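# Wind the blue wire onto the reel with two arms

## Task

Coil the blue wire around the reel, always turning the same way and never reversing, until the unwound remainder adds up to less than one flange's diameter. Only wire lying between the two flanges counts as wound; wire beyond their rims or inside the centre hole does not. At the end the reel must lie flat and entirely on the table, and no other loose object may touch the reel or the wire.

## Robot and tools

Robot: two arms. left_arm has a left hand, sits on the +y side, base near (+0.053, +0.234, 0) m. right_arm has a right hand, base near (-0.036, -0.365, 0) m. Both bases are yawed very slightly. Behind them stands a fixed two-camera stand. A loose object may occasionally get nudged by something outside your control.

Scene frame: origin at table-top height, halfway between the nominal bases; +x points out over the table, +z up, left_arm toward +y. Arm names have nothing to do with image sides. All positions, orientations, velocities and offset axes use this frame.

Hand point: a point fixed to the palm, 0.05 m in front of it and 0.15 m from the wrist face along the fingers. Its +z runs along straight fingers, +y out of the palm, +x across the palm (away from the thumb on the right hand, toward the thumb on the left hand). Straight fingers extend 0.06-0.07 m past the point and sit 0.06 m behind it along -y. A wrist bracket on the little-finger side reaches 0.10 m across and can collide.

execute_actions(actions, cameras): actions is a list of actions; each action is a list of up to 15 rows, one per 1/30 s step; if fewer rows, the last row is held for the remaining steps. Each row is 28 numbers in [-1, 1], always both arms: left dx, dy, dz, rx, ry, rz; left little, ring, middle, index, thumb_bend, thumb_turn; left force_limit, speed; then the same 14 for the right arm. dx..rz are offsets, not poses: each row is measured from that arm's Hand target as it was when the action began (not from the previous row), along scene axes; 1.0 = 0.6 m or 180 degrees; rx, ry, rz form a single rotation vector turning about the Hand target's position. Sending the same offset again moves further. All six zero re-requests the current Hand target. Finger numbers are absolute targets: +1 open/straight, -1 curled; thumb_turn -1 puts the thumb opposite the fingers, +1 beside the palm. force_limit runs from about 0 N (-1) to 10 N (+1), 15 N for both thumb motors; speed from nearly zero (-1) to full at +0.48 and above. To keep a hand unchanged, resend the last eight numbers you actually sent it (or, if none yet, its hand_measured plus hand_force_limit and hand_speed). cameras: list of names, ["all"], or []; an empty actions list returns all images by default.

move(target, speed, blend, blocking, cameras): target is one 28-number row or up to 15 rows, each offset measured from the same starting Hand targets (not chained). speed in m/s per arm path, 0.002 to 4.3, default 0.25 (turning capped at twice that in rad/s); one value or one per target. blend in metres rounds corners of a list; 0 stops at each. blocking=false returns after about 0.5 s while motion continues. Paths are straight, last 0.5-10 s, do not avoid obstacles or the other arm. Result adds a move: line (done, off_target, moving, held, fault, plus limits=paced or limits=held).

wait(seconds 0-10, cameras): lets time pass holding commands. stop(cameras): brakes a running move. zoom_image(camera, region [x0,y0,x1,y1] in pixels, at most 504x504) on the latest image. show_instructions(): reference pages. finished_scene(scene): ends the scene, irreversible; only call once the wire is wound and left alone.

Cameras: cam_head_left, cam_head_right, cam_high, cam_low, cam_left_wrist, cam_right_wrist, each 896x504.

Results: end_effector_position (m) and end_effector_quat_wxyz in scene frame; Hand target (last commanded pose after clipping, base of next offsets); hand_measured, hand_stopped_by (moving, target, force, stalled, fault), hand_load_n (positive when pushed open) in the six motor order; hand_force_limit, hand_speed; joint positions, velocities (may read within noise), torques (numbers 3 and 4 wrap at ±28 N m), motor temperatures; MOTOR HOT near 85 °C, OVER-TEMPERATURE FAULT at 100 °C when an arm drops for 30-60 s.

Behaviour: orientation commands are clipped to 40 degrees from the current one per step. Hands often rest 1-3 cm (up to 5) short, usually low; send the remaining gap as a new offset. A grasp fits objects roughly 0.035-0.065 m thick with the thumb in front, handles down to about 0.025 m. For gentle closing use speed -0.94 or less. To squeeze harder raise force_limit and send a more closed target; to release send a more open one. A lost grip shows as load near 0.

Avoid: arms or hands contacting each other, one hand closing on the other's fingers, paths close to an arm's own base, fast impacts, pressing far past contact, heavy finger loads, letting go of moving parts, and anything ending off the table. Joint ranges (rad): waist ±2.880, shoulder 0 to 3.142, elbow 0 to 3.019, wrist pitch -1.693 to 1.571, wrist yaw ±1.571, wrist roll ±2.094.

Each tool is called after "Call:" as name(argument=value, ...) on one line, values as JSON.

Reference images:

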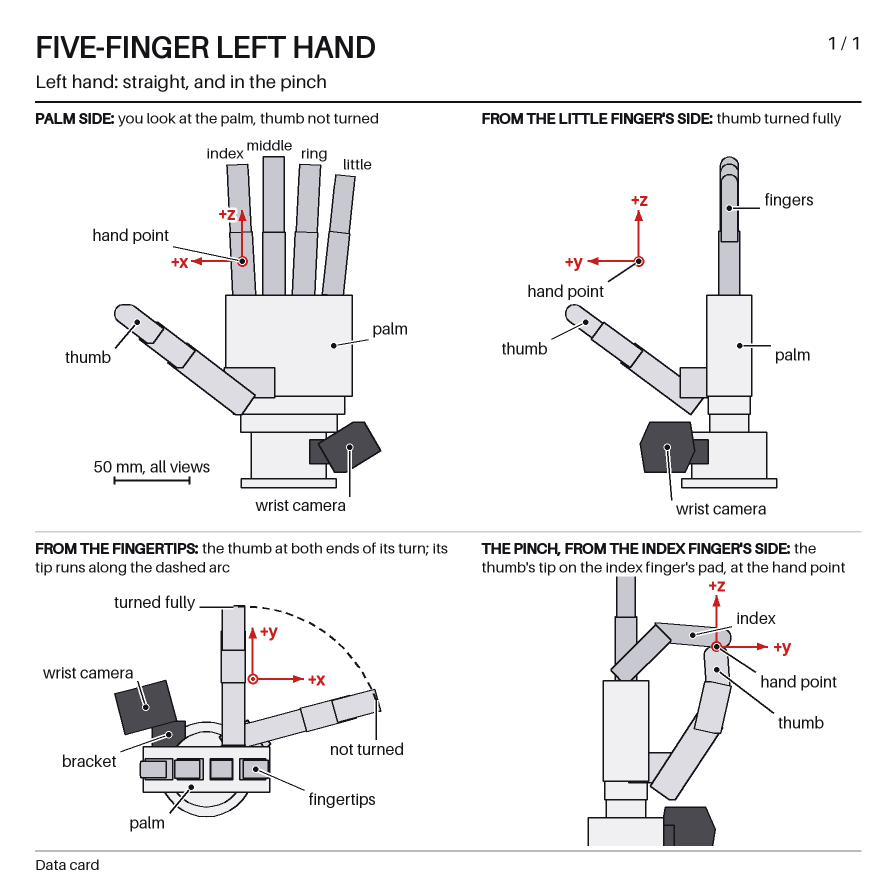

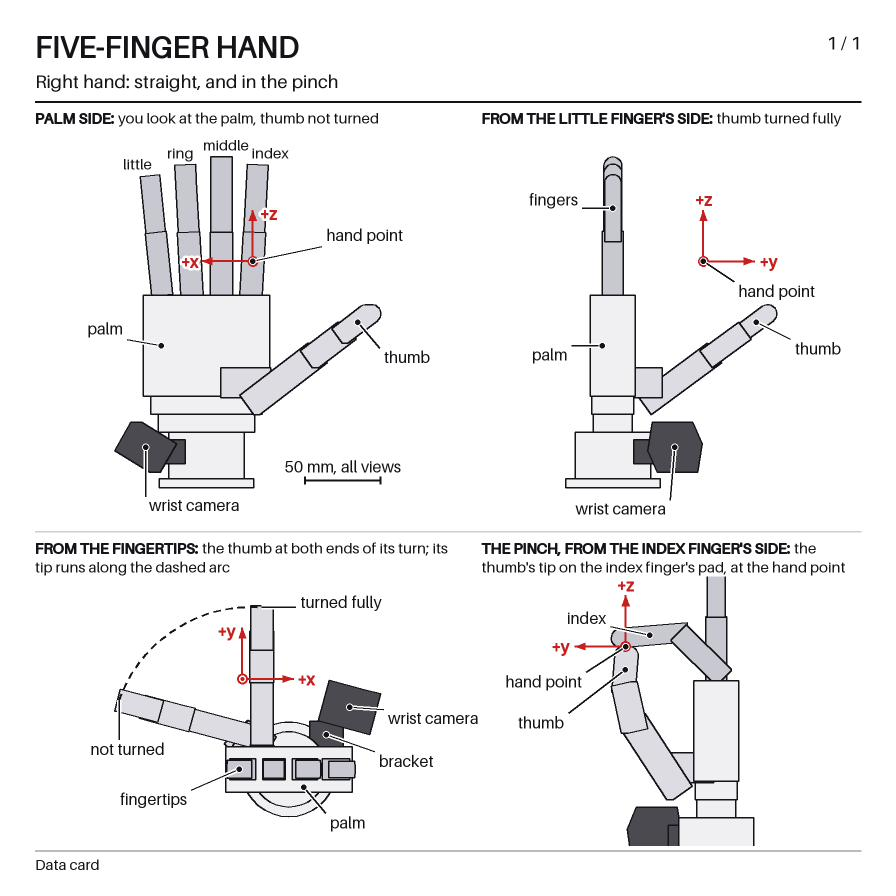

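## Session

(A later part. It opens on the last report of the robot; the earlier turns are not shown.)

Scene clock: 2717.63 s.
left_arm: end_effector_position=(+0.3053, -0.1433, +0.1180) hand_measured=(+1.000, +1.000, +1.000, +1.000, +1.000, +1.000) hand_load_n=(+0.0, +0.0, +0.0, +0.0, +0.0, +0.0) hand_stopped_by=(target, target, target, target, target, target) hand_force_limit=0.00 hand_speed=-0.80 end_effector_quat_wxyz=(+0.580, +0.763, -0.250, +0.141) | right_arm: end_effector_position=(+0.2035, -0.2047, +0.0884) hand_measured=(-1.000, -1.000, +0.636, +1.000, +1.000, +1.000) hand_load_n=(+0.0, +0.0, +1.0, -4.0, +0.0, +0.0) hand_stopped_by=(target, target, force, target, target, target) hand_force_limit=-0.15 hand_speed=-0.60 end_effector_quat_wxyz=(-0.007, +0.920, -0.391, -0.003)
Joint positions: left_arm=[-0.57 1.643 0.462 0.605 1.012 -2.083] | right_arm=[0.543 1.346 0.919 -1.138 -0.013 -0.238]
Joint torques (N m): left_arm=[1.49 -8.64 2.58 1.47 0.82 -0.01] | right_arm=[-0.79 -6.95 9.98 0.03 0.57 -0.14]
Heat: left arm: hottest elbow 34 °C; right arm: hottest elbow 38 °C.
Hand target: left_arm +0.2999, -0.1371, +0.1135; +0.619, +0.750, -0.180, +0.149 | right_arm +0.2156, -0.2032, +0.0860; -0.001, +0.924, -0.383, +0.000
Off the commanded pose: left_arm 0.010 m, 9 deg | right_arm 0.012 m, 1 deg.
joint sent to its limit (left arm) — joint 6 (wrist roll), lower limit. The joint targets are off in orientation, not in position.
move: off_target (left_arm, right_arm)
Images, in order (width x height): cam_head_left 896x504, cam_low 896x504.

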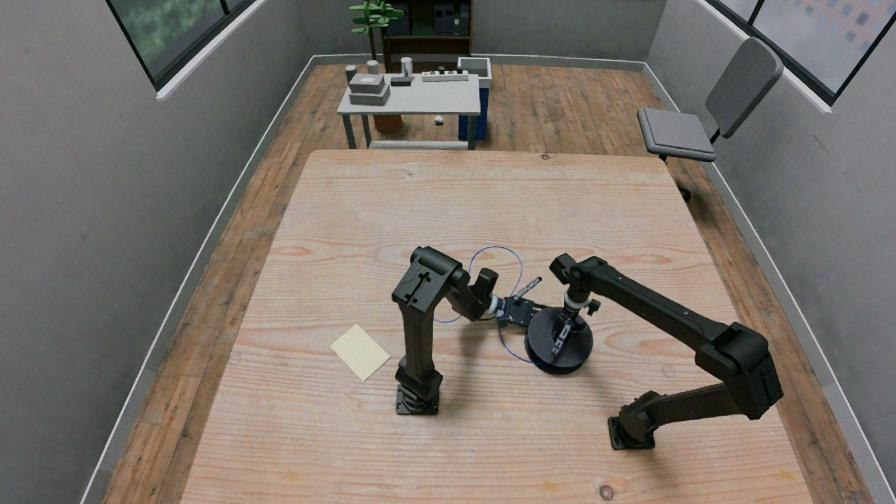

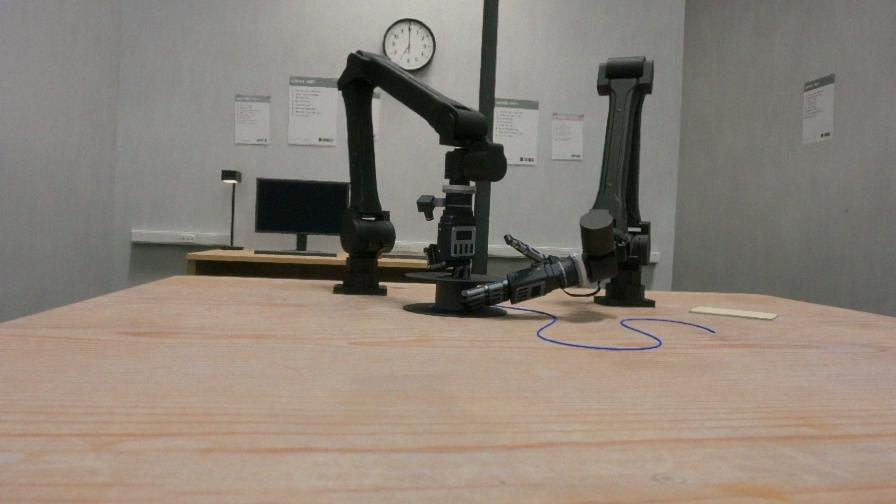

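Call:
move(target=[[0.0417,0.02,0,0,0,0,1,1,1,1,1,1,0,-0.8,0,0,0,0,0,0,-1,-1,0.1,1,1,1,-0.15,-0.6],[0.0717,-0.02,0,0,0,0,1,1,1,1,1,1,0,-0.8,0,0,0,0,0,0,-1,-1,0.1,1,1,1,-0.15,-0.6],[0.0617,-0.0767,0,0,0,0,1,1,1,1,1,1,0,-0.8,0,0,0,0,0,0,-1,-1,0.1,1,1,1,-0.15,-0.6],[0.0302,-0.0798,0,0,0,0,1,1,1,1,1,1,0,-0.8,0,0,0,0,0,0,-1,-1,0.1,1,1,1,-0.15,-0.6],[0.0252,-0.0381,0,0,0,0,1,1,1,1,1,1,0,-0.8,0.0273,-0.0242,0,0,0,0.1389,-1,-1,0.1,1,1,1,-0.15,-0.6],[0.0002,-0.0048,0,0,0,0,1,1,1,1,1,1,0,-0.8,0.0628,-0.0345,0,0,0,0.2778,-1,-1,0.1,1,1,1,-0.15,-0.6]], speed=[0.12,0.12,0.12,0.08,0.12,0.12], blend=[0.006,0.006,0.006,0,0.003,0], cameras=["cam_head_left","cam_low"])

Call:
zoom_image(camera="cam_head_left", region=[440, 240, 620, 390])

Call:
zoom_image(camera="cam_low", region=[390, 260, 530, 330])

Scene clock: 2758.73 s.
left_arm: end_effector_position=(+0.3054, -0.1455, +0.1183) hand_measured=(+1.000, +1.000, +1.000, +1.000, +1.000, +1.000) hand_load_n=(+0.0, +0.0, +0.0, +0.0, +0.0, +0.0) hand_stopped_by=(target, target, target, target, target, target) hand_force_limit=0.00 hand_speed=-0.80 end_effector_quat_wxyz=(+0.579, +0.763, -0.251, +0.141) | right_arm: end_effector_position=(+0.2403, -0.2329, +0.0870) hand_measured=(-1.000, -1.000, +0.636, +1.000, +1.000, +1.000) hand_load_n=(+0.0, +0.0, +2.0, -4.0, +0.0, +0.0) hand_stopped_by=(target, target, force, target, target, target) hand_force_limit=-0.15 hand_speed=-0.60 end_effector_quat_wxyz=(-0.002, +1.000, +0.026, -0.003)
Joint positions: left_arm=[-0.575 1.643 0.466 0.601 1.009 -2.083] | right_arm=[0.581 1.374 0.941 -1.142 -0.006 -1.057]
Joint torques (N m): left_arm=[1.49 -8.82 2.74 1.47 0.78 0] | right_arm=[0.15 -7.36 10.3 0.2 0.31 -0.2]
Heat: left arm: hottest elbow 34 °C; right arm: hottest elbow 39 °C.
Hand target: left_arm +0.3001, -0.1399, +0.1136; +0.619, +0.750, -0.180, +0.149 | right_arm +0.2533, -0.2239, +0.0861; -0.001, +0.999, +0.044, +0.000
Off the commanded pose: left_arm 0.009 m, 9 deg | right_arm 0.016 m, 2 deg.
joint sent to its limit (left arm) — joint 6 (wrist roll), lower limit. The joint targets are off in orientation, not in position.
move: off_target (left_arm, right_arm)
Images, in order (width x height): cam_head_left 896x504, cam_low 896x504.

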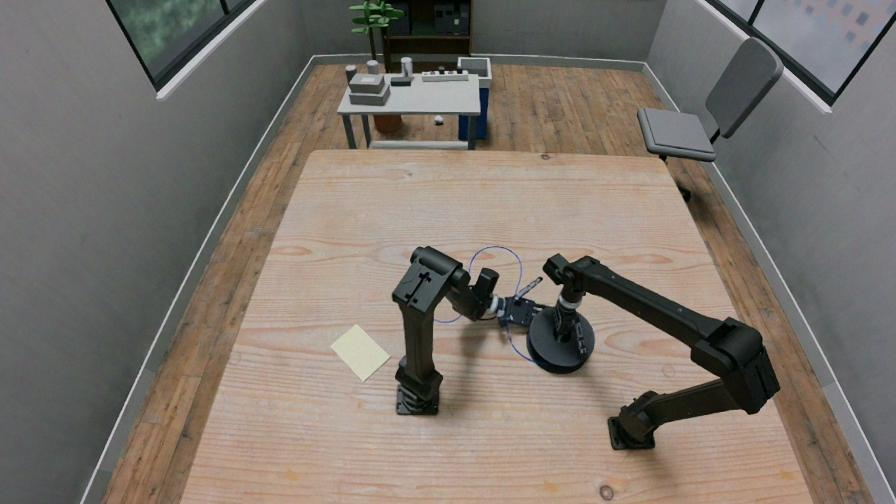

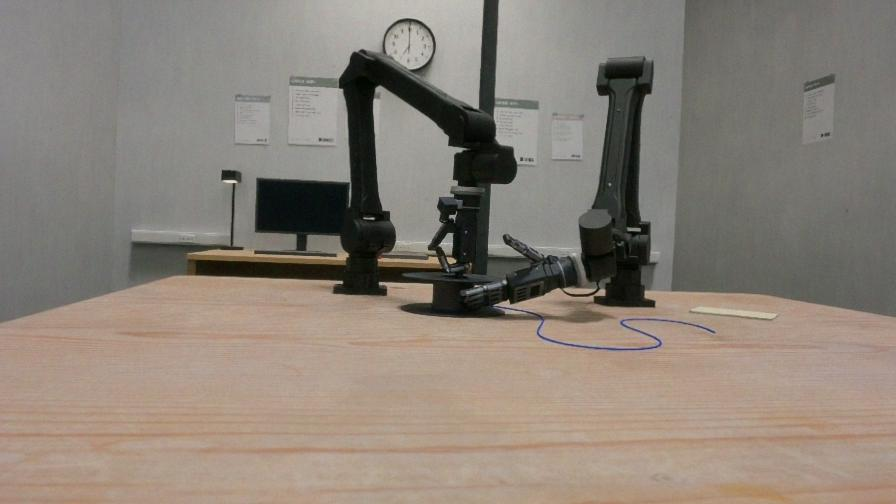

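Scaled by 2.800 from the camera's 896x504 image, which has a finer 1280x720 frame.

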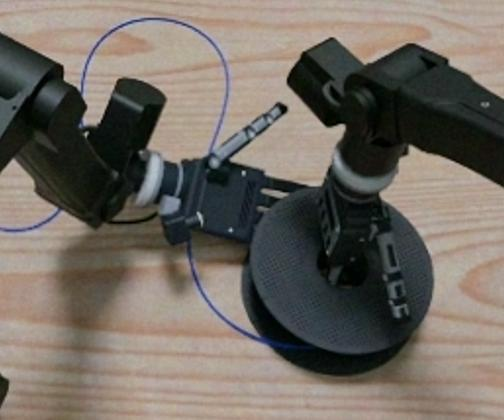

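Scaled by 3.600 from the camera's 896x504 image, which has a finer 1280x720 frame.

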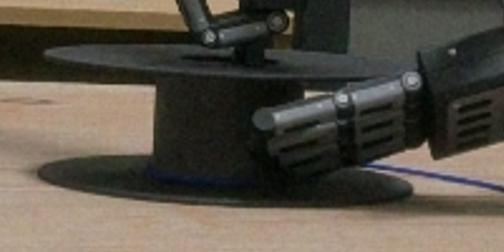

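Call:
move(target=[[0.0417,0.02,0,0,0,0,1,1,1,1,1,1,0,-0.8,0,0,0,0,0,0,-1,-1,0.1,1,1,1,-0.15,-0.6],[0.0717,-0.02,0,0,0,0,1,1,1,1,1,1,0,-0.8,0,0,0,0,0,0,-1,-1,0.1,1,1,1,-0.15,-0.6],[0.0617,-0.0767,0,0,0,0,1,1,1,1,1,1,0,-0.8,0,0,0,0,0,0,-1,-1,0.1,1,1,1,-0.15,-0.6],[0.0302,-0.0798,0,0,0,0,1,1,1,1,1,1,0,-0.8,0,0,0,0,0,0,-1,-1,0.1,1,1,1,-0.15,-0.6],[0.0252,-0.0348,0,0,0,0,1,1,1,1,1,1,0,-0.8,0.033,0.008,0,0,0,0.1222,-1,-1,0.1,1,1,1,-0.15,-0.6],[0.0002,0.0019,0,0,0,0,1,1,1,1,1,1,0,-0.8,0.0637,0.0287,0,0,0,0.25,-1,-1,0.1,1,1,1,-0.15,-0.6]], speed=[0.12,0.12,0.12,0.08,0.12,0.12], blend=[0.006,0.006,0.006,0,0.003,0], cameras=["cam_head_left","cam_low"])

Call:
zoom_image(camera="cam_head_left", region=[440, 240, 620, 390])

Call:
zoom_image(camera="cam_low", region=[390, 260, 530, 330])

Scene clock: 2783.90 s.
left_arm: end_effector_position=(+0.3075, -0.1438, +0.1182) hand_measured=(+1.000, +1.000, +1.000, +1.000, +1.000, +1.000) hand_load_n=(+0.0, +0.0, +0.0, +0.0, +0.0, +0.0) hand_stopped_by=(target, target, target, target, target, target) hand_force_limit=0.00 hand_speed=-0.80 end_effector_quat_wxyz=(+0.578, +0.764, -0.249, +0.143) | right_arm: end_effector_position=(+0.2806, -0.2170, +0.0839) hand_measured=(-1.000, -1.000, +0.636, +1.000, +1.000, +1.000) hand_load_n=(+0.0, +0.0, +2.5, -1.5, +0.0, -0.5) hand_stopped_by=(target, target, force, target, target, target) hand_force_limit=-0.15 hand_speed=-0.60 end_effector_quat_wxyz=(-0.001, +0.913, +0.409, -0.008)
Joint positions: left_arm=[-0.569 1.643 0.465 0.603 1.008 -2.083] | right_arm=[0.639 1.386 0.945 -1.145 -0.006 -1.789]
Joint torques (N m): left_arm=[1.26 -9 2.59 1.47 0.88 -0.01] | right_arm=[0.21 -9.05 9.76 0.24 0.29 -0.14]
Heat: left arm: hottest elbow 33 °C; right arm: hottest elbow 39 °C.
Hand target: left_arm +0.3002, -0.1387, +0.1134; +0.619, +0.750, -0.180, +0.149 | right_arm +0.2916, -0.2067, +0.0861; -0.001, +0.906, +0.423, +0.000
Off the commanded pose: left_arm 0.010 m, 9 deg | right_arm 0.015 m, 2 deg.
joint sent to its limit (left arm) — joint 6 (wrist roll), lower limit. The joint targets are off in orientation, not in position.
move: off_target (left_arm, right_arm)
Images, in order (width x height): cam_head_left 896x504, cam_low 896x504.

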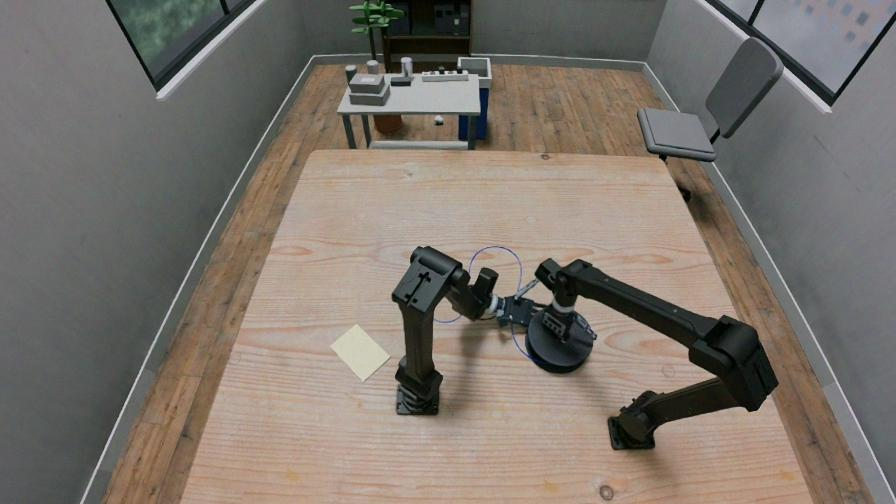

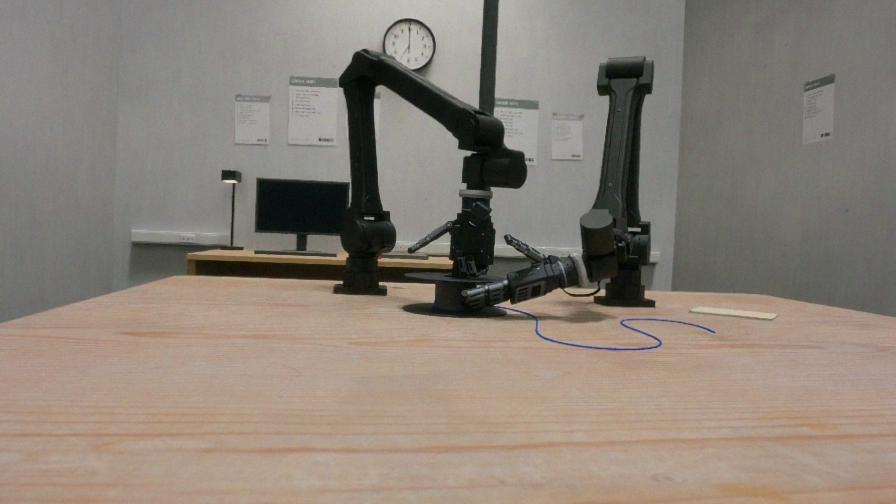

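Scaled by 2.800 from the camera's 896x504 image, which has a finer 1280x720 frame.

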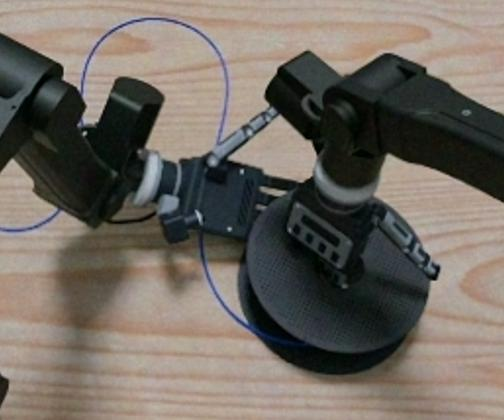

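Scaled by 3.600 from the camera's 896x504 image, which has a finer 1280x720 frame.

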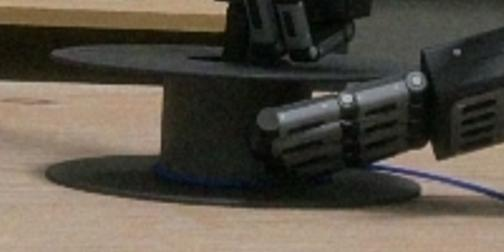

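Call:
move(target=[[0.0417,0.02,0,0,0,0,1,1,1,1,1,1,0,-0.8,0,0,0,0,0,0,-1,-1,0.1,1,1,1,-0.15,-0.6],[0.0863,0.0645,0,0,0,0,1,1,1,1,1,1,0,-0.8,0,0,0,0,0,0,-1,-1,1,1,1,1,-0.2,0],[0.0863,0.0645,0,0,0,0,1,1,1,1,1,1,0,-0.8,0,0,0.1917,0,0,0,-1,-1,1,1,1,1,-0.2,0],[0.0863,0.0645,0,0,0,0,1,1,1,1,1,1,0,-0.8,-0.155,0.001,0.1917,0,0,-0.534,-1,-1,1,1,1,1,-0.2,0],[0.0863,0.0645,0,0,0,0,1,1,1,1,1,1,0,-0.8,-0.1238,0.1337,0.1917,0,0,0.944,-1,-1,1,1,1,1,-0.2,0]], speed=[0.12,0.12,0.12,0.6,0.6], blend=[0.006,0,0,0.02,0], cameras=["cam_head_left","cam_low"])

Call:
zoom_image(camera="cam_head_left", region=[440, 240, 620, 390])

Call:
zoom_image(camera="cam_low", region=[390, 260, 530, 330])

Scene clock: 2825.00 s.
left_arm: end_effector_position=(+0.3359, -0.1015, +0.1158) hand_measured=(+1.000, +1.000, +1.000, +1.000, +1.000, +1.000) hand_load_n=(-3.0, +0.0, -0.5, +0.0, +0.0, +0.0) hand_stopped_by=(target, target, target, target, target, target) hand_force_limit=0.00 hand_speed=-0.80 end_effector_quat_wxyz=(+0.605, +0.757, -0.213, +0.129) | right_arm: end_effector_position=(+0.2254, -0.1260, +0.2044) hand_measured=(-1.000, -1.000, +1.000, +1.000, +1.000, +1.000) hand_load_n=(+0.0, +0.0, +0.0, +0.0, +0.0, +0.0) hand_stopped_by=(target, target, target, target, target, target) hand_force_limit=-0.20 hand_speed=0.00 end_effector_quat_wxyz=(+0.007, -0.339, +0.941, +0.002)
Joint positions: left_arm=[-0.423 1.692 0.467 0.608 1.15 -2.083] | right_arm=[0.575 1.182 1.091 -1.465 -0.001 1.44]
Joint torques (N m): left_arm=[2.43 -7 5.55 1.54 0.24 0.01] | right_arm=[0.62 -9.11 7.8 -0.46 0.12 0.12]
Heat: left arm: hottest elbow 33 °C; right arm: hottest elbow 39 °C.
Hand target: left_arm +0.3520, -0.1000, +0.1136; +0.619, +0.750, -0.180, +0.149 | right_arm +0.2172, -0.1265, +0.2011; +0.000, -0.342, +0.940, -0.001
Off the commanded pose: left_arm 0.016 m, 5 deg | right_arm 0.009 m, 1 deg.
joint sent to its limit (left arm) — joint 6 (wrist roll), lower limit. The joint targets are off in orientation, not in position.
move: off_target (left_arm); target 2's new numbers were sent with right_arm's hand 0.015 m and 2 deg from that target
Images, in order (width x height): cam_head_left 896x504, cam_low 896x504.

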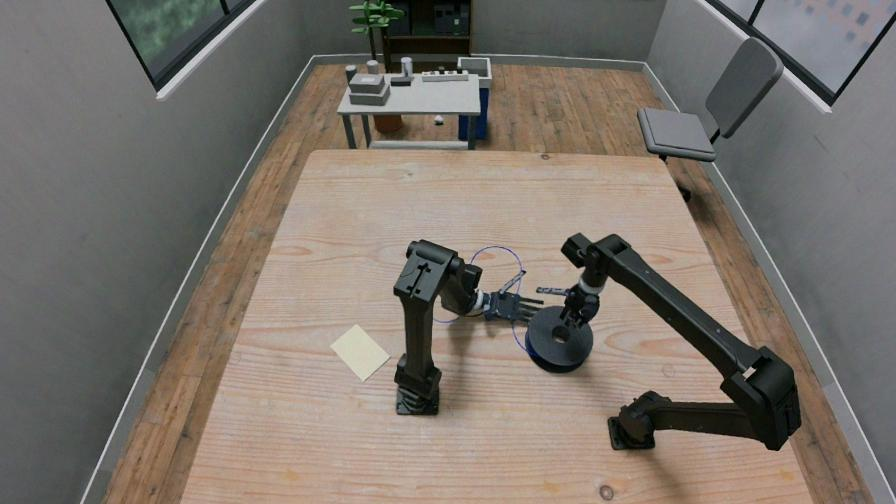

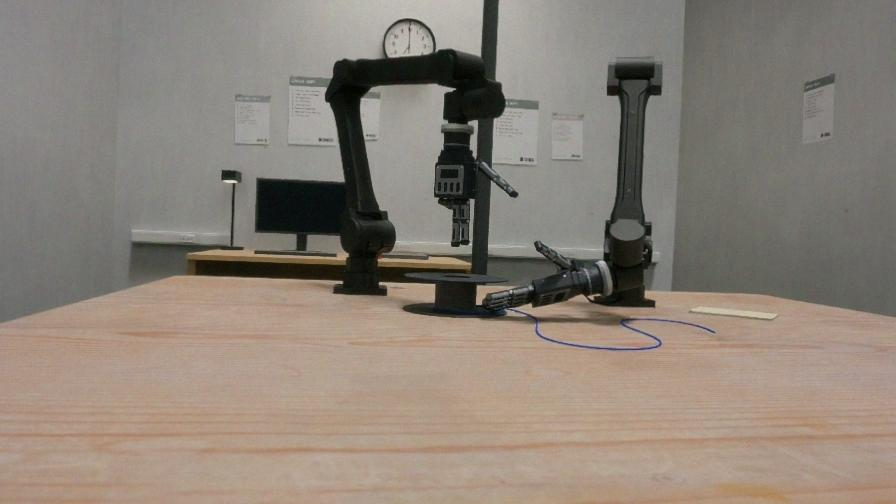

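Scaled by 2.800 from the camera's 896x504 image, which has a finer 1280x720 frame.

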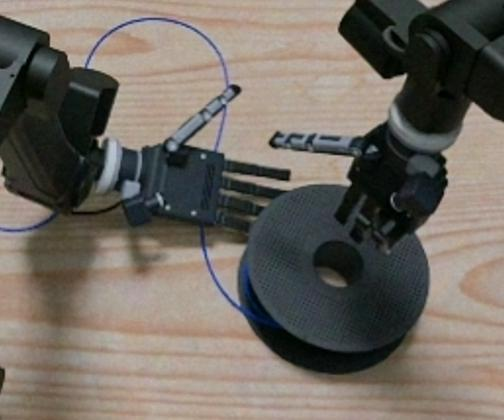

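Scaled by 3.600 from the camera's 896x504 image, which has a finer 1280x720 frame.

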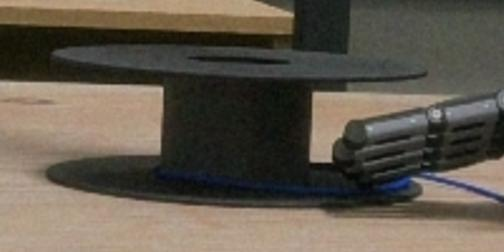

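Call:
zoom_image(camera="cam_head_left", region=[505, 310, 555, 365])

Call:
zoom_image(camera="cam_low", region=[425, 285, 525, 325])

Scaled by 9.164 from the camera's 896x504 image, which has a finer 1280x720 frame.

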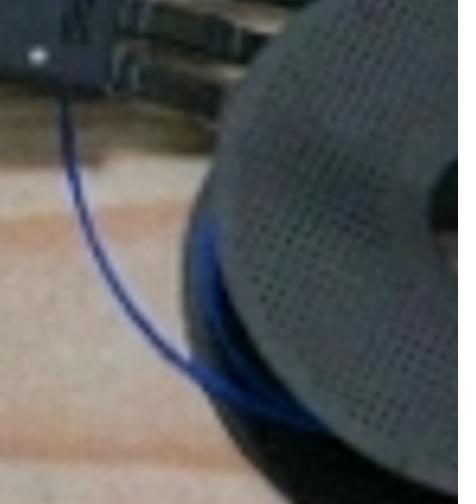

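Scaled by 5.040 from the camera's 896x504 image, which has a finer 1280x720 frame.

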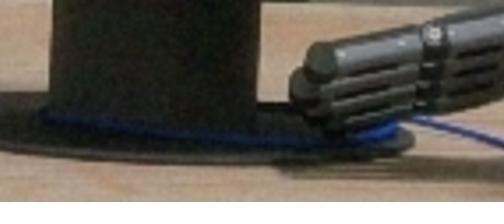

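Call:
wait(seconds=0.1, cameras=["cam_left_wrist","cam_high","cam_head_right"])

Call:
zoom_image(camera="cam_head_right", region=[470, 290, 570, 380])

Call:
zoom_image(camera="cam_high", region=[270, 130, 440, 230])

Scene clock: 2853.33 s.
left_arm: end_effector_position=(+0.3359, -0.1015, +0.1158) hand_measured=(+1.000, +1.000, +1.000, +1.000, +1.000, +1.000) hand_load_n=(-3.0, +0.0, +0.0, +0.0, +0.0, +0.0) hand_stopped_by=(target, target, target, target, target, target) hand_force_limit=0.00 hand_speed=-0.80 end_effector_quat_wxyz=(+0.605, +0.757, -0.213, +0.129) | right_arm: end_effector_position=(+0.2255, -0.1260, +0.2044) hand_measured=(-1.000, -1.000, +1.000, +1.000, +1.000, +1.000) hand_load_n=(+0.0, +0.0, +0.0, +0.0, +0.0, +0.0) hand_stopped_by=(target, target, target, target, target, target) hand_force_limit=-0.20 hand_speed=0.00 end_effector_quat_wxyz=(+0.007, -0.339, +0.941, +0.002)
Joint positions: left_arm=[-0.423 1.692 0.467 0.608 1.15 -2.083] | right_arm=[0.575 1.182 1.091 -1.465 -0.001 1.441]
Joint torques (N m): left_arm=[2.43 -7.12 5.57 1.57 0.24 -0.01] | right_arm=[0.5 -8.94 7.8 -0.49 0.12 0.13]
Heat: left arm: hottest elbow 33 °C; right arm: hottest elbow 38 °C.
Hand target: left_arm +0.3520, -0.1000, +0.1136; +0.619, +0.750, -0.180, +0.149 | right_arm +0.2172, -0.1265, +0.2011; +0.000, -0.341, +0.940, -0.001
Off the commanded pose: left_arm 0.016 m, 5 deg | right_arm 0.009 m, 1 deg.
wait: 0.10 s; at rest from the start
Images, in order (width x height): cam_head_right 896x504, cam_high 896x504, cam_left_wrist 896x504.

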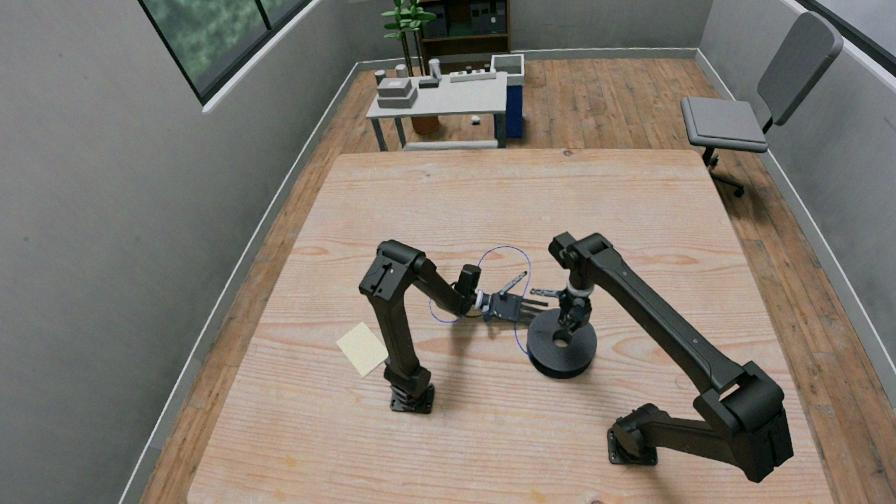

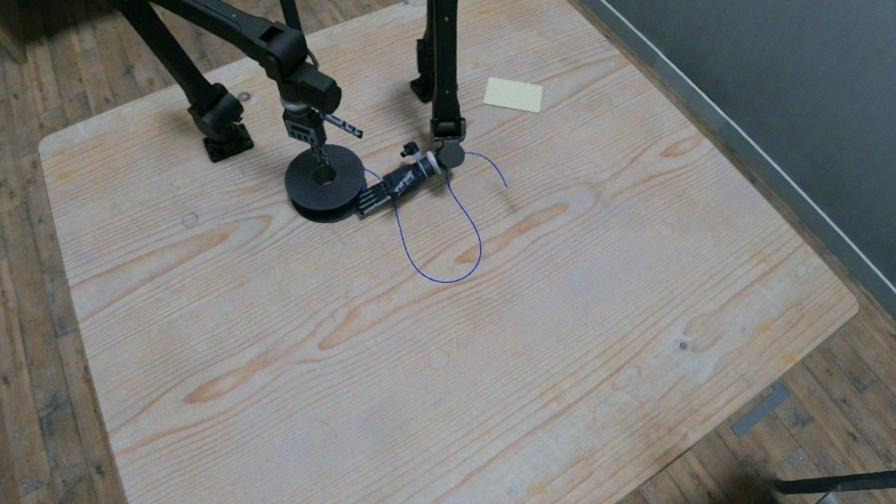

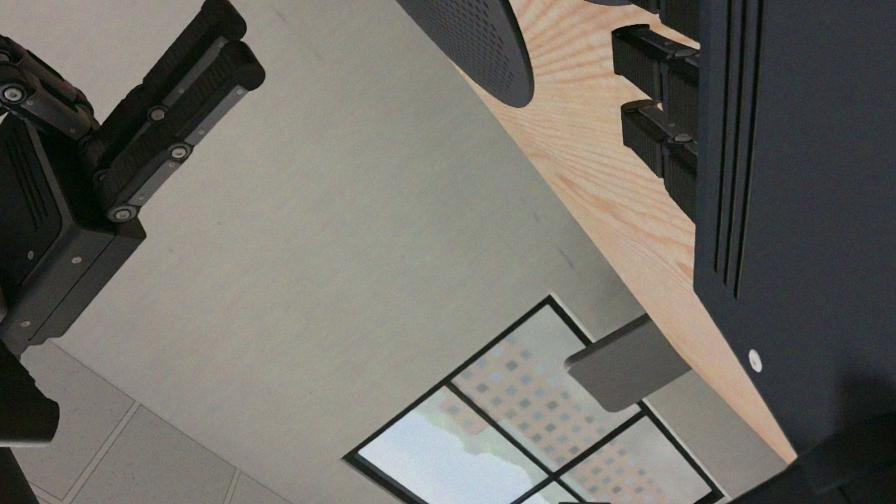

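Scaled by 5.040 from the camera's 896x504 image, which has a finer 1280x720 frame.

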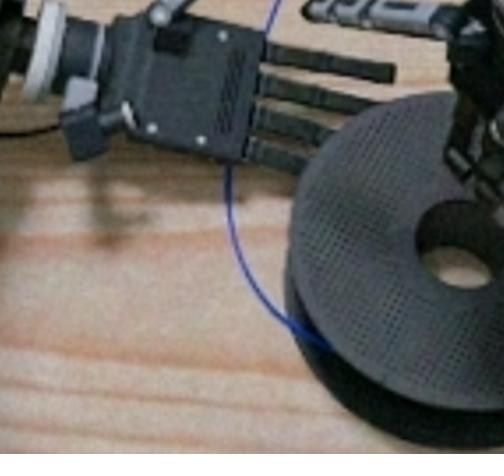

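Scaled by 2.965 from the camera's 896x504 image, which has a finer 1280x720 frame.

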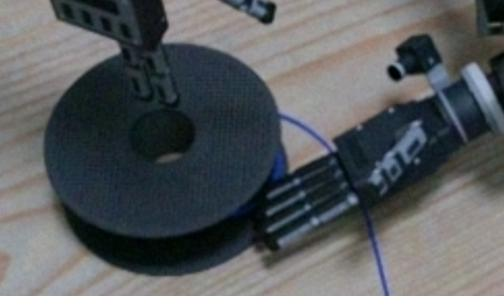

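Call:
move(target=[0,0,0,0,0,0,1,1,1,1,1,1,0,-0.8,0,0,-0.085,0,0,0,-1,-1,1,1,1,1,-0.2,0], speed=0.12, cameras=["cam_head_left","cam_high"])

Call:
zoom_image(camera="cam_head_left", region=[520, 290, 610, 380])

Call:
zoom_image(camera="cam_high", region=[270, 130, 390, 230])

Scene clock: 2894.77 s.
left_arm: end_effector_position=(+0.3359, -0.1015, +0.1158) hand_measured=(+1.000, +1.000, +1.000, +1.000, +1.000, +1.000) hand_load_n=(-3.0, +0.0, +0.0, +0.0, +0.0, +0.0) hand_stopped_by=(target, target, target, target, target, target) hand_force_limit=0.00 hand_speed=-0.80 end_effector_quat_wxyz=(+0.605, +0.757, -0.213, +0.129) | right_arm: end_effector_position=(+0.2205, -0.1291, +0.1584) hand_measured=(-1.000, -1.000, +1.000, +1.000, +1.000, +1.000) hand_load_n=(+0.0, +0.0, +0.0, +0.0, +0.0, +0.0) hand_stopped_by=(target, target, target, target, target, target) hand_force_limit=-0.20 hand_speed=0.00 end_effector_quat_wxyz=(+0.005, -0.339, +0.941, +0.002)
Joint positions: left_arm=[-0.423 1.692 0.467 0.608 1.15 -2.083] | right_arm=[0.576 1.188 0.974 -1.346 -0.001 1.441]
Joint torques (N m): left_arm=[2.49 -7.12 5.57 1.55 0.23 0] | right_arm=[0.62 -7.3 7.6 0.38 0.12 0.11]
Heat: left arm: hottest elbow 34 °C; right arm: hottest elbow 38 °C.
Hand target: left_arm +0.3520, -0.1000, +0.1136; +0.619, +0.750, -0.180, +0.149 | right_arm +0.2171, -0.1265, +0.1500; +0.000, -0.342, +0.940, -0.001
Off the commanded pose: left_arm 0.016 m, 5 deg | right_arm 0.009 m, 1 deg.
joint sent to its limit (left arm) — joint 6 (wrist roll), lower limit. The joint targets are off in orientation, not in position.
move: off_target (left_arm)
Images, in order (width x height): cam_head_left 896x504, cam_high 896x504.

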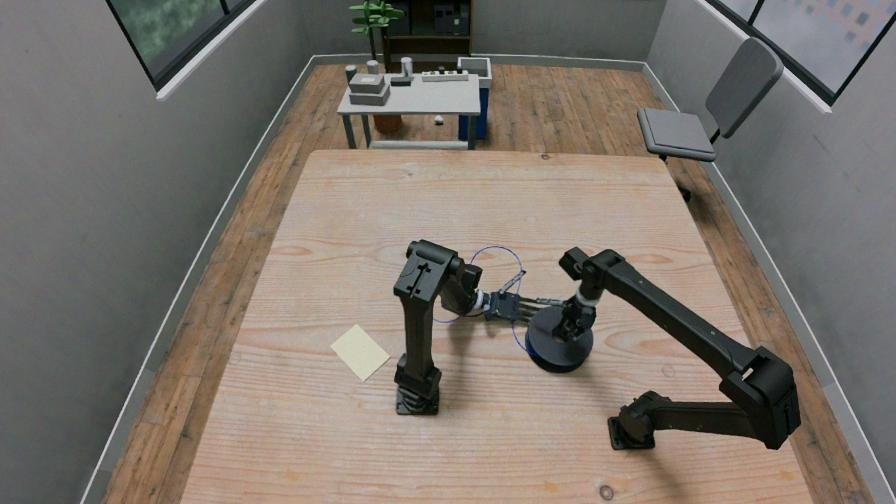

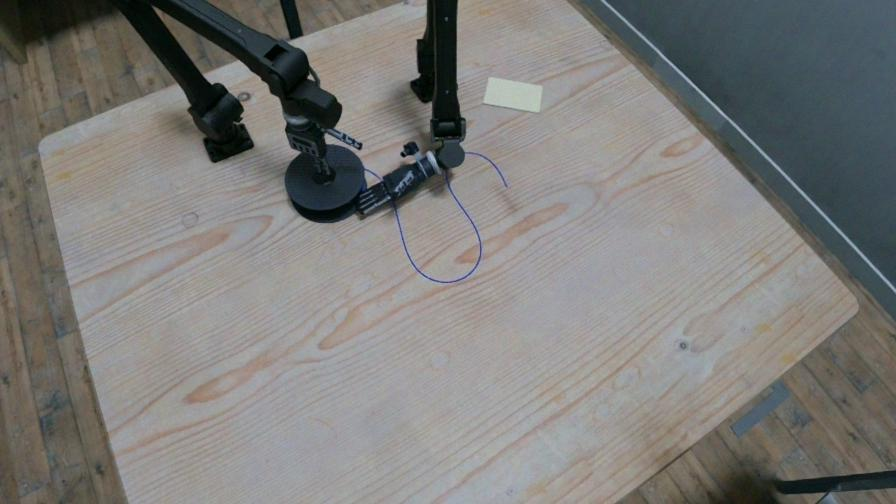

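Scaled by 5.600 from the camera's 896x504 image, which has a finer 1280x720 frame.

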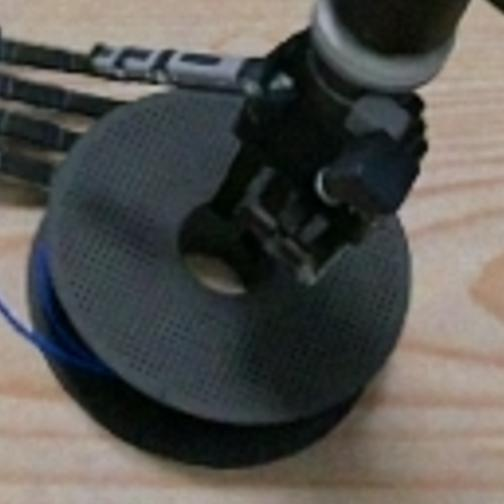

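Scaled by 4.200 from the camera's 896x504 image, which has a finer 1280x720 frame.

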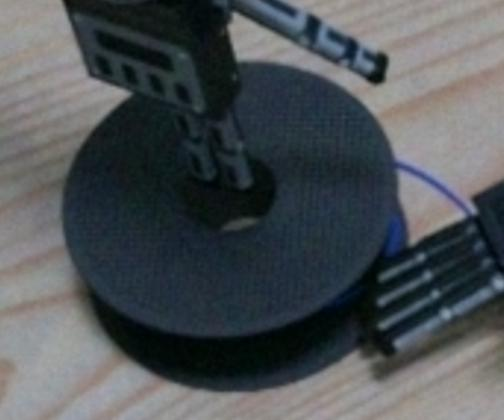

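Call:
move(target=[[0,0,0,0,0,0,1,1,1,1,1,1,0,-0.8,0.004,0.002,-0.1067,0,0,0,-1,-1,1,1,1,1,-0.2,0],[0,0,0,0,0,0,1,1,1,1,1,1,0,-0.8,0.004,0.002,-0.1067,0,0,0,-1,-1,0.1,1,1,1,-0.15,-0.6]], speed=[0.1,0.1], cameras=["cam_head_left","cam_low"])

Call:
zoom_image(camera="cam_head_left", region=[440, 240, 620, 390])

Call:
zoom_image(camera="cam_low", region=[390, 260, 530, 330])

Scene clock: 2907.50 s.
left_arm: end_effector_position=(+0.3363, -0.1014, +0.1157) hand_measured=(+1.000, +1.000, +1.000, +1.000, +1.000, +1.000) hand_load_n=(-3.0, +0.0, +0.0, +0.0, +0.0, +0.0) hand_stopped_by=(target, target, target, target, target, target) hand_force_limit=0.00 hand_speed=-0.80 end_effector_quat_wxyz=(+0.604, +0.757, -0.212, +0.129) | right_arm: end_effector_position=(+0.2258, -0.1274, +0.0934) hand_measured=(-1.000, -1.000, +0.638, +1.000, +1.000, +1.000) hand_load_n=(+0.0, +0.0, +9.0, -4.5, +0.0, +0.0) hand_stopped_by=(target, target, force, target, target, target) hand_force_limit=-0.15 hand_speed=-0.60 end_effector_quat_wxyz=(+0.008, -0.338, +0.941, -0.001)
Joint positions: left_arm=[-0.422 1.692 0.467 0.608 1.15 -2.083] | right_arm=[0.576 1.257 0.853 -1.151 0.006 1.443]
Joint torques (N m): left_arm=[2.14 -7.18 5.56 1.55 0.23 -0.01] | right_arm=[0.44 -7.82 7.23 0.18 -0.18 0.1]
Heat: left arm: hottest elbow 34 °C; right arm: hottest elbow 38 °C.
Hand target: left_arm +0.3519, -0.1000, +0.1134; +0.619, +0.750, -0.180, +0.149 | right_arm +0.2196, -0.1252, +0.0861; +0.000, -0.342, +0.940, -0.001
Off the commanded pose: left_arm 0.016 m, 5 deg | right_arm 0.010 m, 1 deg.
joint sent to its limit (left arm) — joint 6 (wrist roll), lower limit. The joint targets are off in orientation, not in position.
move: off_target (left_arm)
Images, in order (width x height): cam_head_left 896x504, cam_low 896x504.

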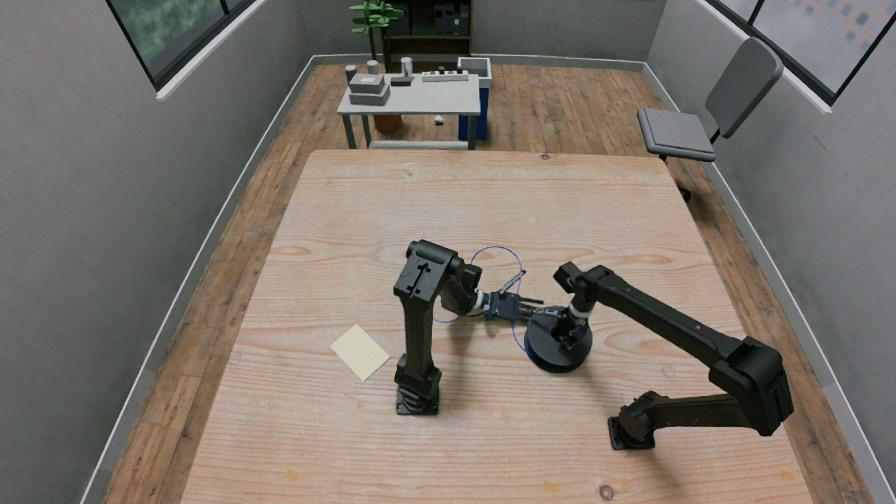

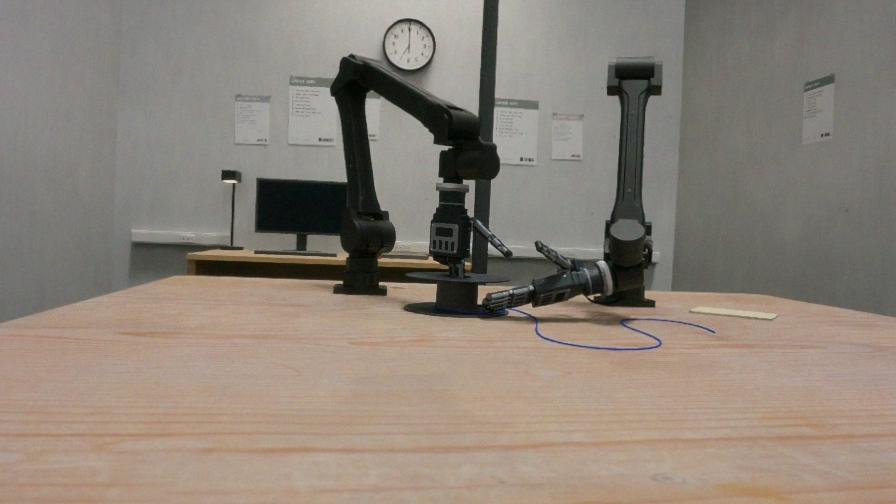

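Scaled by 2.800 from the camera's 896x504 image, which has a finer 1280x720 frame.

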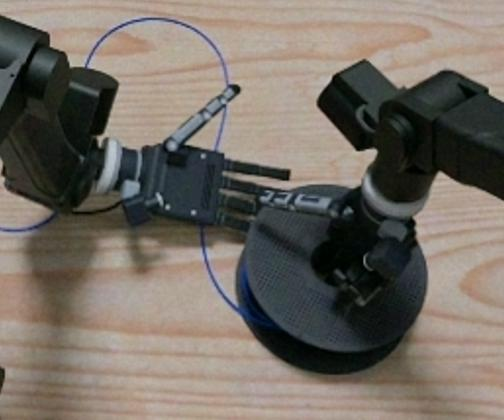

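Scaled by 3.600 from the camera's 896x504 image, which has a finer 1280x720 frame.

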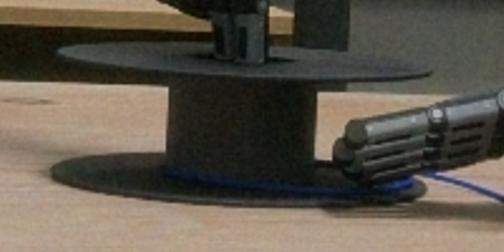

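Call:
move(target=[[0.0218,-0.0583,0,0,0,0,1,1,1,1,1,1,0,-0.8,0,0,0,0,0,0,-1,-1,0.1,1,1,1,-0.15,-0.6],[-0.0115,-0.1467,0,0,0,0,1,1,1,1,1,1,0,-0.8,0,0,0,0,0,0,-1,-1,0.1,1,1,1,-0.15,-0.6],[-0.0565,-0.145,0,0,0,0,1,1,1,1,1,1,0,-0.8,0,0,0,0,0,0,-1,-1,0.1,1,1,1,-0.15,-0.6],[-0.0632,-0.0983,0,0,0,0,1,1,1,1,1,1,0,-0.8,-0.0208,-0.0285,0,0,0,0.1556,-1,-1,0.1,1,1,1,-0.15,-0.6],[-0.0932,-0.0583,0,0,0,0,1,1,1,1,1,1,0,-0.8,-0.0277,-0.0665,0,0,0,0.3056,-1,-1,0.1,1,1,1,-0.15,-0.6]], speed=[0.15,0.15,0.08,0.12,0.12], blend=[0.01,0.006,0,0.003,0], cameras=["cam_head_left","cam_low"])

Call:
zoom_image(camera="cam_head_left", region=[440, 240, 620, 390])

Call:
zoom_image(camera="cam_low", region=[390, 260, 530, 330])

Scene clock: 2984.13 s.
left_arm: end_effector_position=(+0.3026, -0.1404, +0.1180) hand_measured=(+1.000, +1.000, +1.000, +1.000, +1.000, +1.000) hand_load_n=(+0.0, +0.0, +0.0, +0.0, +0.0, +0.0) hand_stopped_by=(target, target, target, target, target, target) hand_force_limit=0.00 hand_speed=-0.80 end_effector_quat_wxyz=(+0.579, +0.763, -0.249, +0.141) | right_arm: end_effector_position=(+0.1920, -0.1656, +0.0896) hand_measured=(-1.000, -1.000, +0.638, +1.000, +1.000, +1.000) hand_load_n=(+0.0, +0.0, +7.0, -4.5, +0.0, +0.0) hand_stopped_by=(target, target, force, target, target, target) hand_force_limit=-0.15 hand_speed=-0.60 end_effector_quat_wxyz=(-0.006, +0.734, -0.680, +0.000)
Joint positions: left_arm=[-0.567 1.635 0.45 0.609 1.012 -2.083] | right_arm=[0.552 1.3 0.881 -1.141 -0.004 0.462]
Joint torques (N m): left_arm=[1.26 -8.59 2.61 1.46 0.86 -0.01] | right_arm=[-1.26 -5.89 9.78 0.08 0.22 -0.16]
Heat: left arm: hottest elbow 34 °C; right arm: hottest elbow 36 °C.
Hand target: left_arm +0.2959, -0.1350, +0.1135; +0.619, +0.750, -0.180, +0.149 | right_arm +0.2031, -0.1652, +0.0860; +0.000, +0.737, -0.676, +0.001
Off the commanded pose: left_arm 0.010 m, 9 deg | right_arm 0.012 m, 1 deg.
joint sent to its limit (left arm) — joint 6 (wrist roll), lower limit. The joint targets are off in orientation, not in position.
move: off_target (left_arm, right_arm)
Images, in order (width x height): cam_head_left 896x504, cam_low 896x504.

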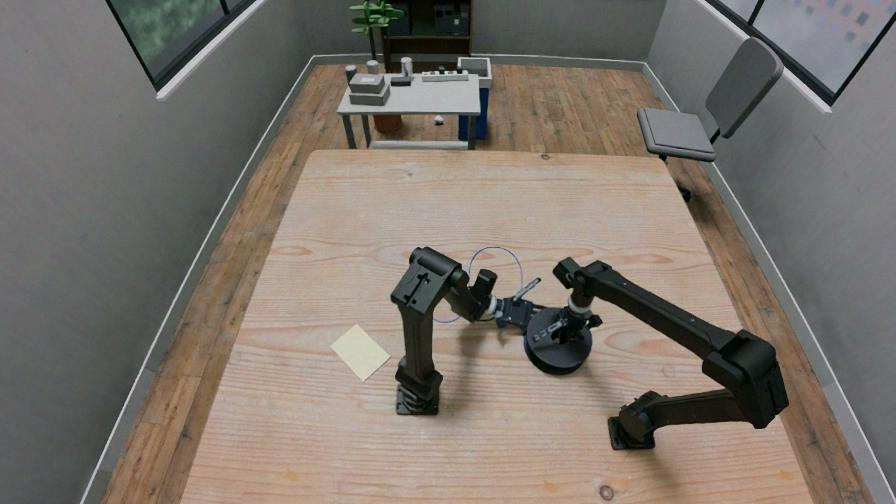

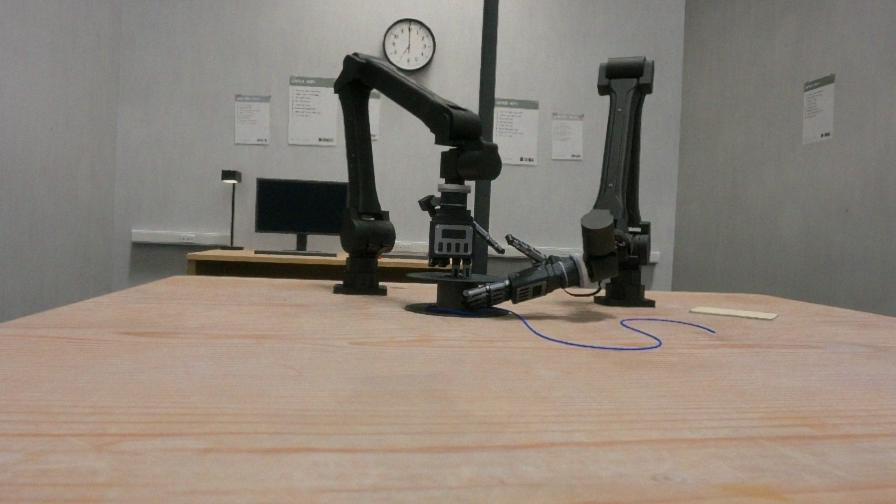

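Scaled by 2.800 from the camera's 896x504 image, which has a finer 1280x720 frame.

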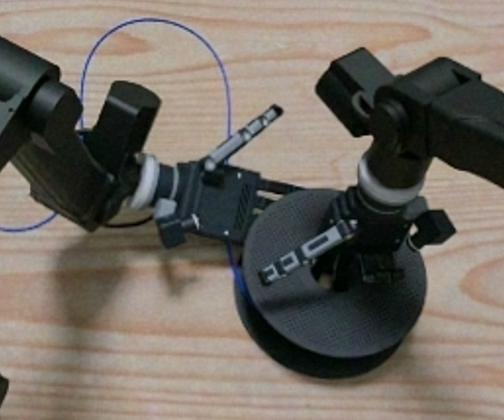

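Scaled by 3.600 from the camera's 896x504 image, which has a finer 1280x720 frame.

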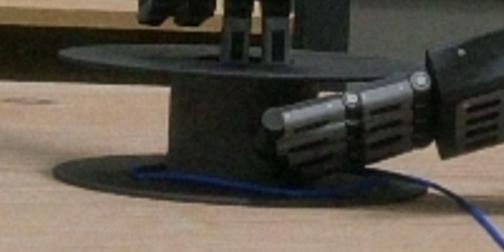

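Call:
zoom_image(camera="cam_head_left", region=[505, 300, 555, 365])

Call:
zoom_image(camera="cam_low", region=[400, 280, 540, 330])

Scaled by 7.754 from the camera's 896x504 image, which has a finer 1280x720 frame.

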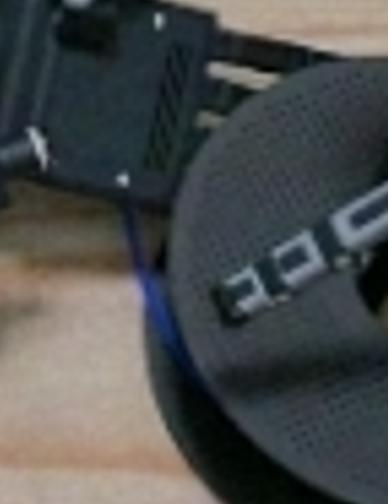

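Scaled by 3.600 from the camera's 896x504 image, which has a finer 1280x720 frame.

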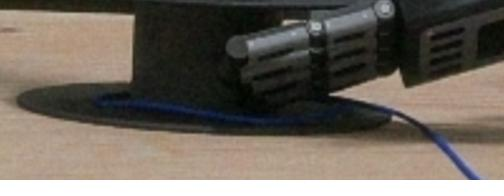

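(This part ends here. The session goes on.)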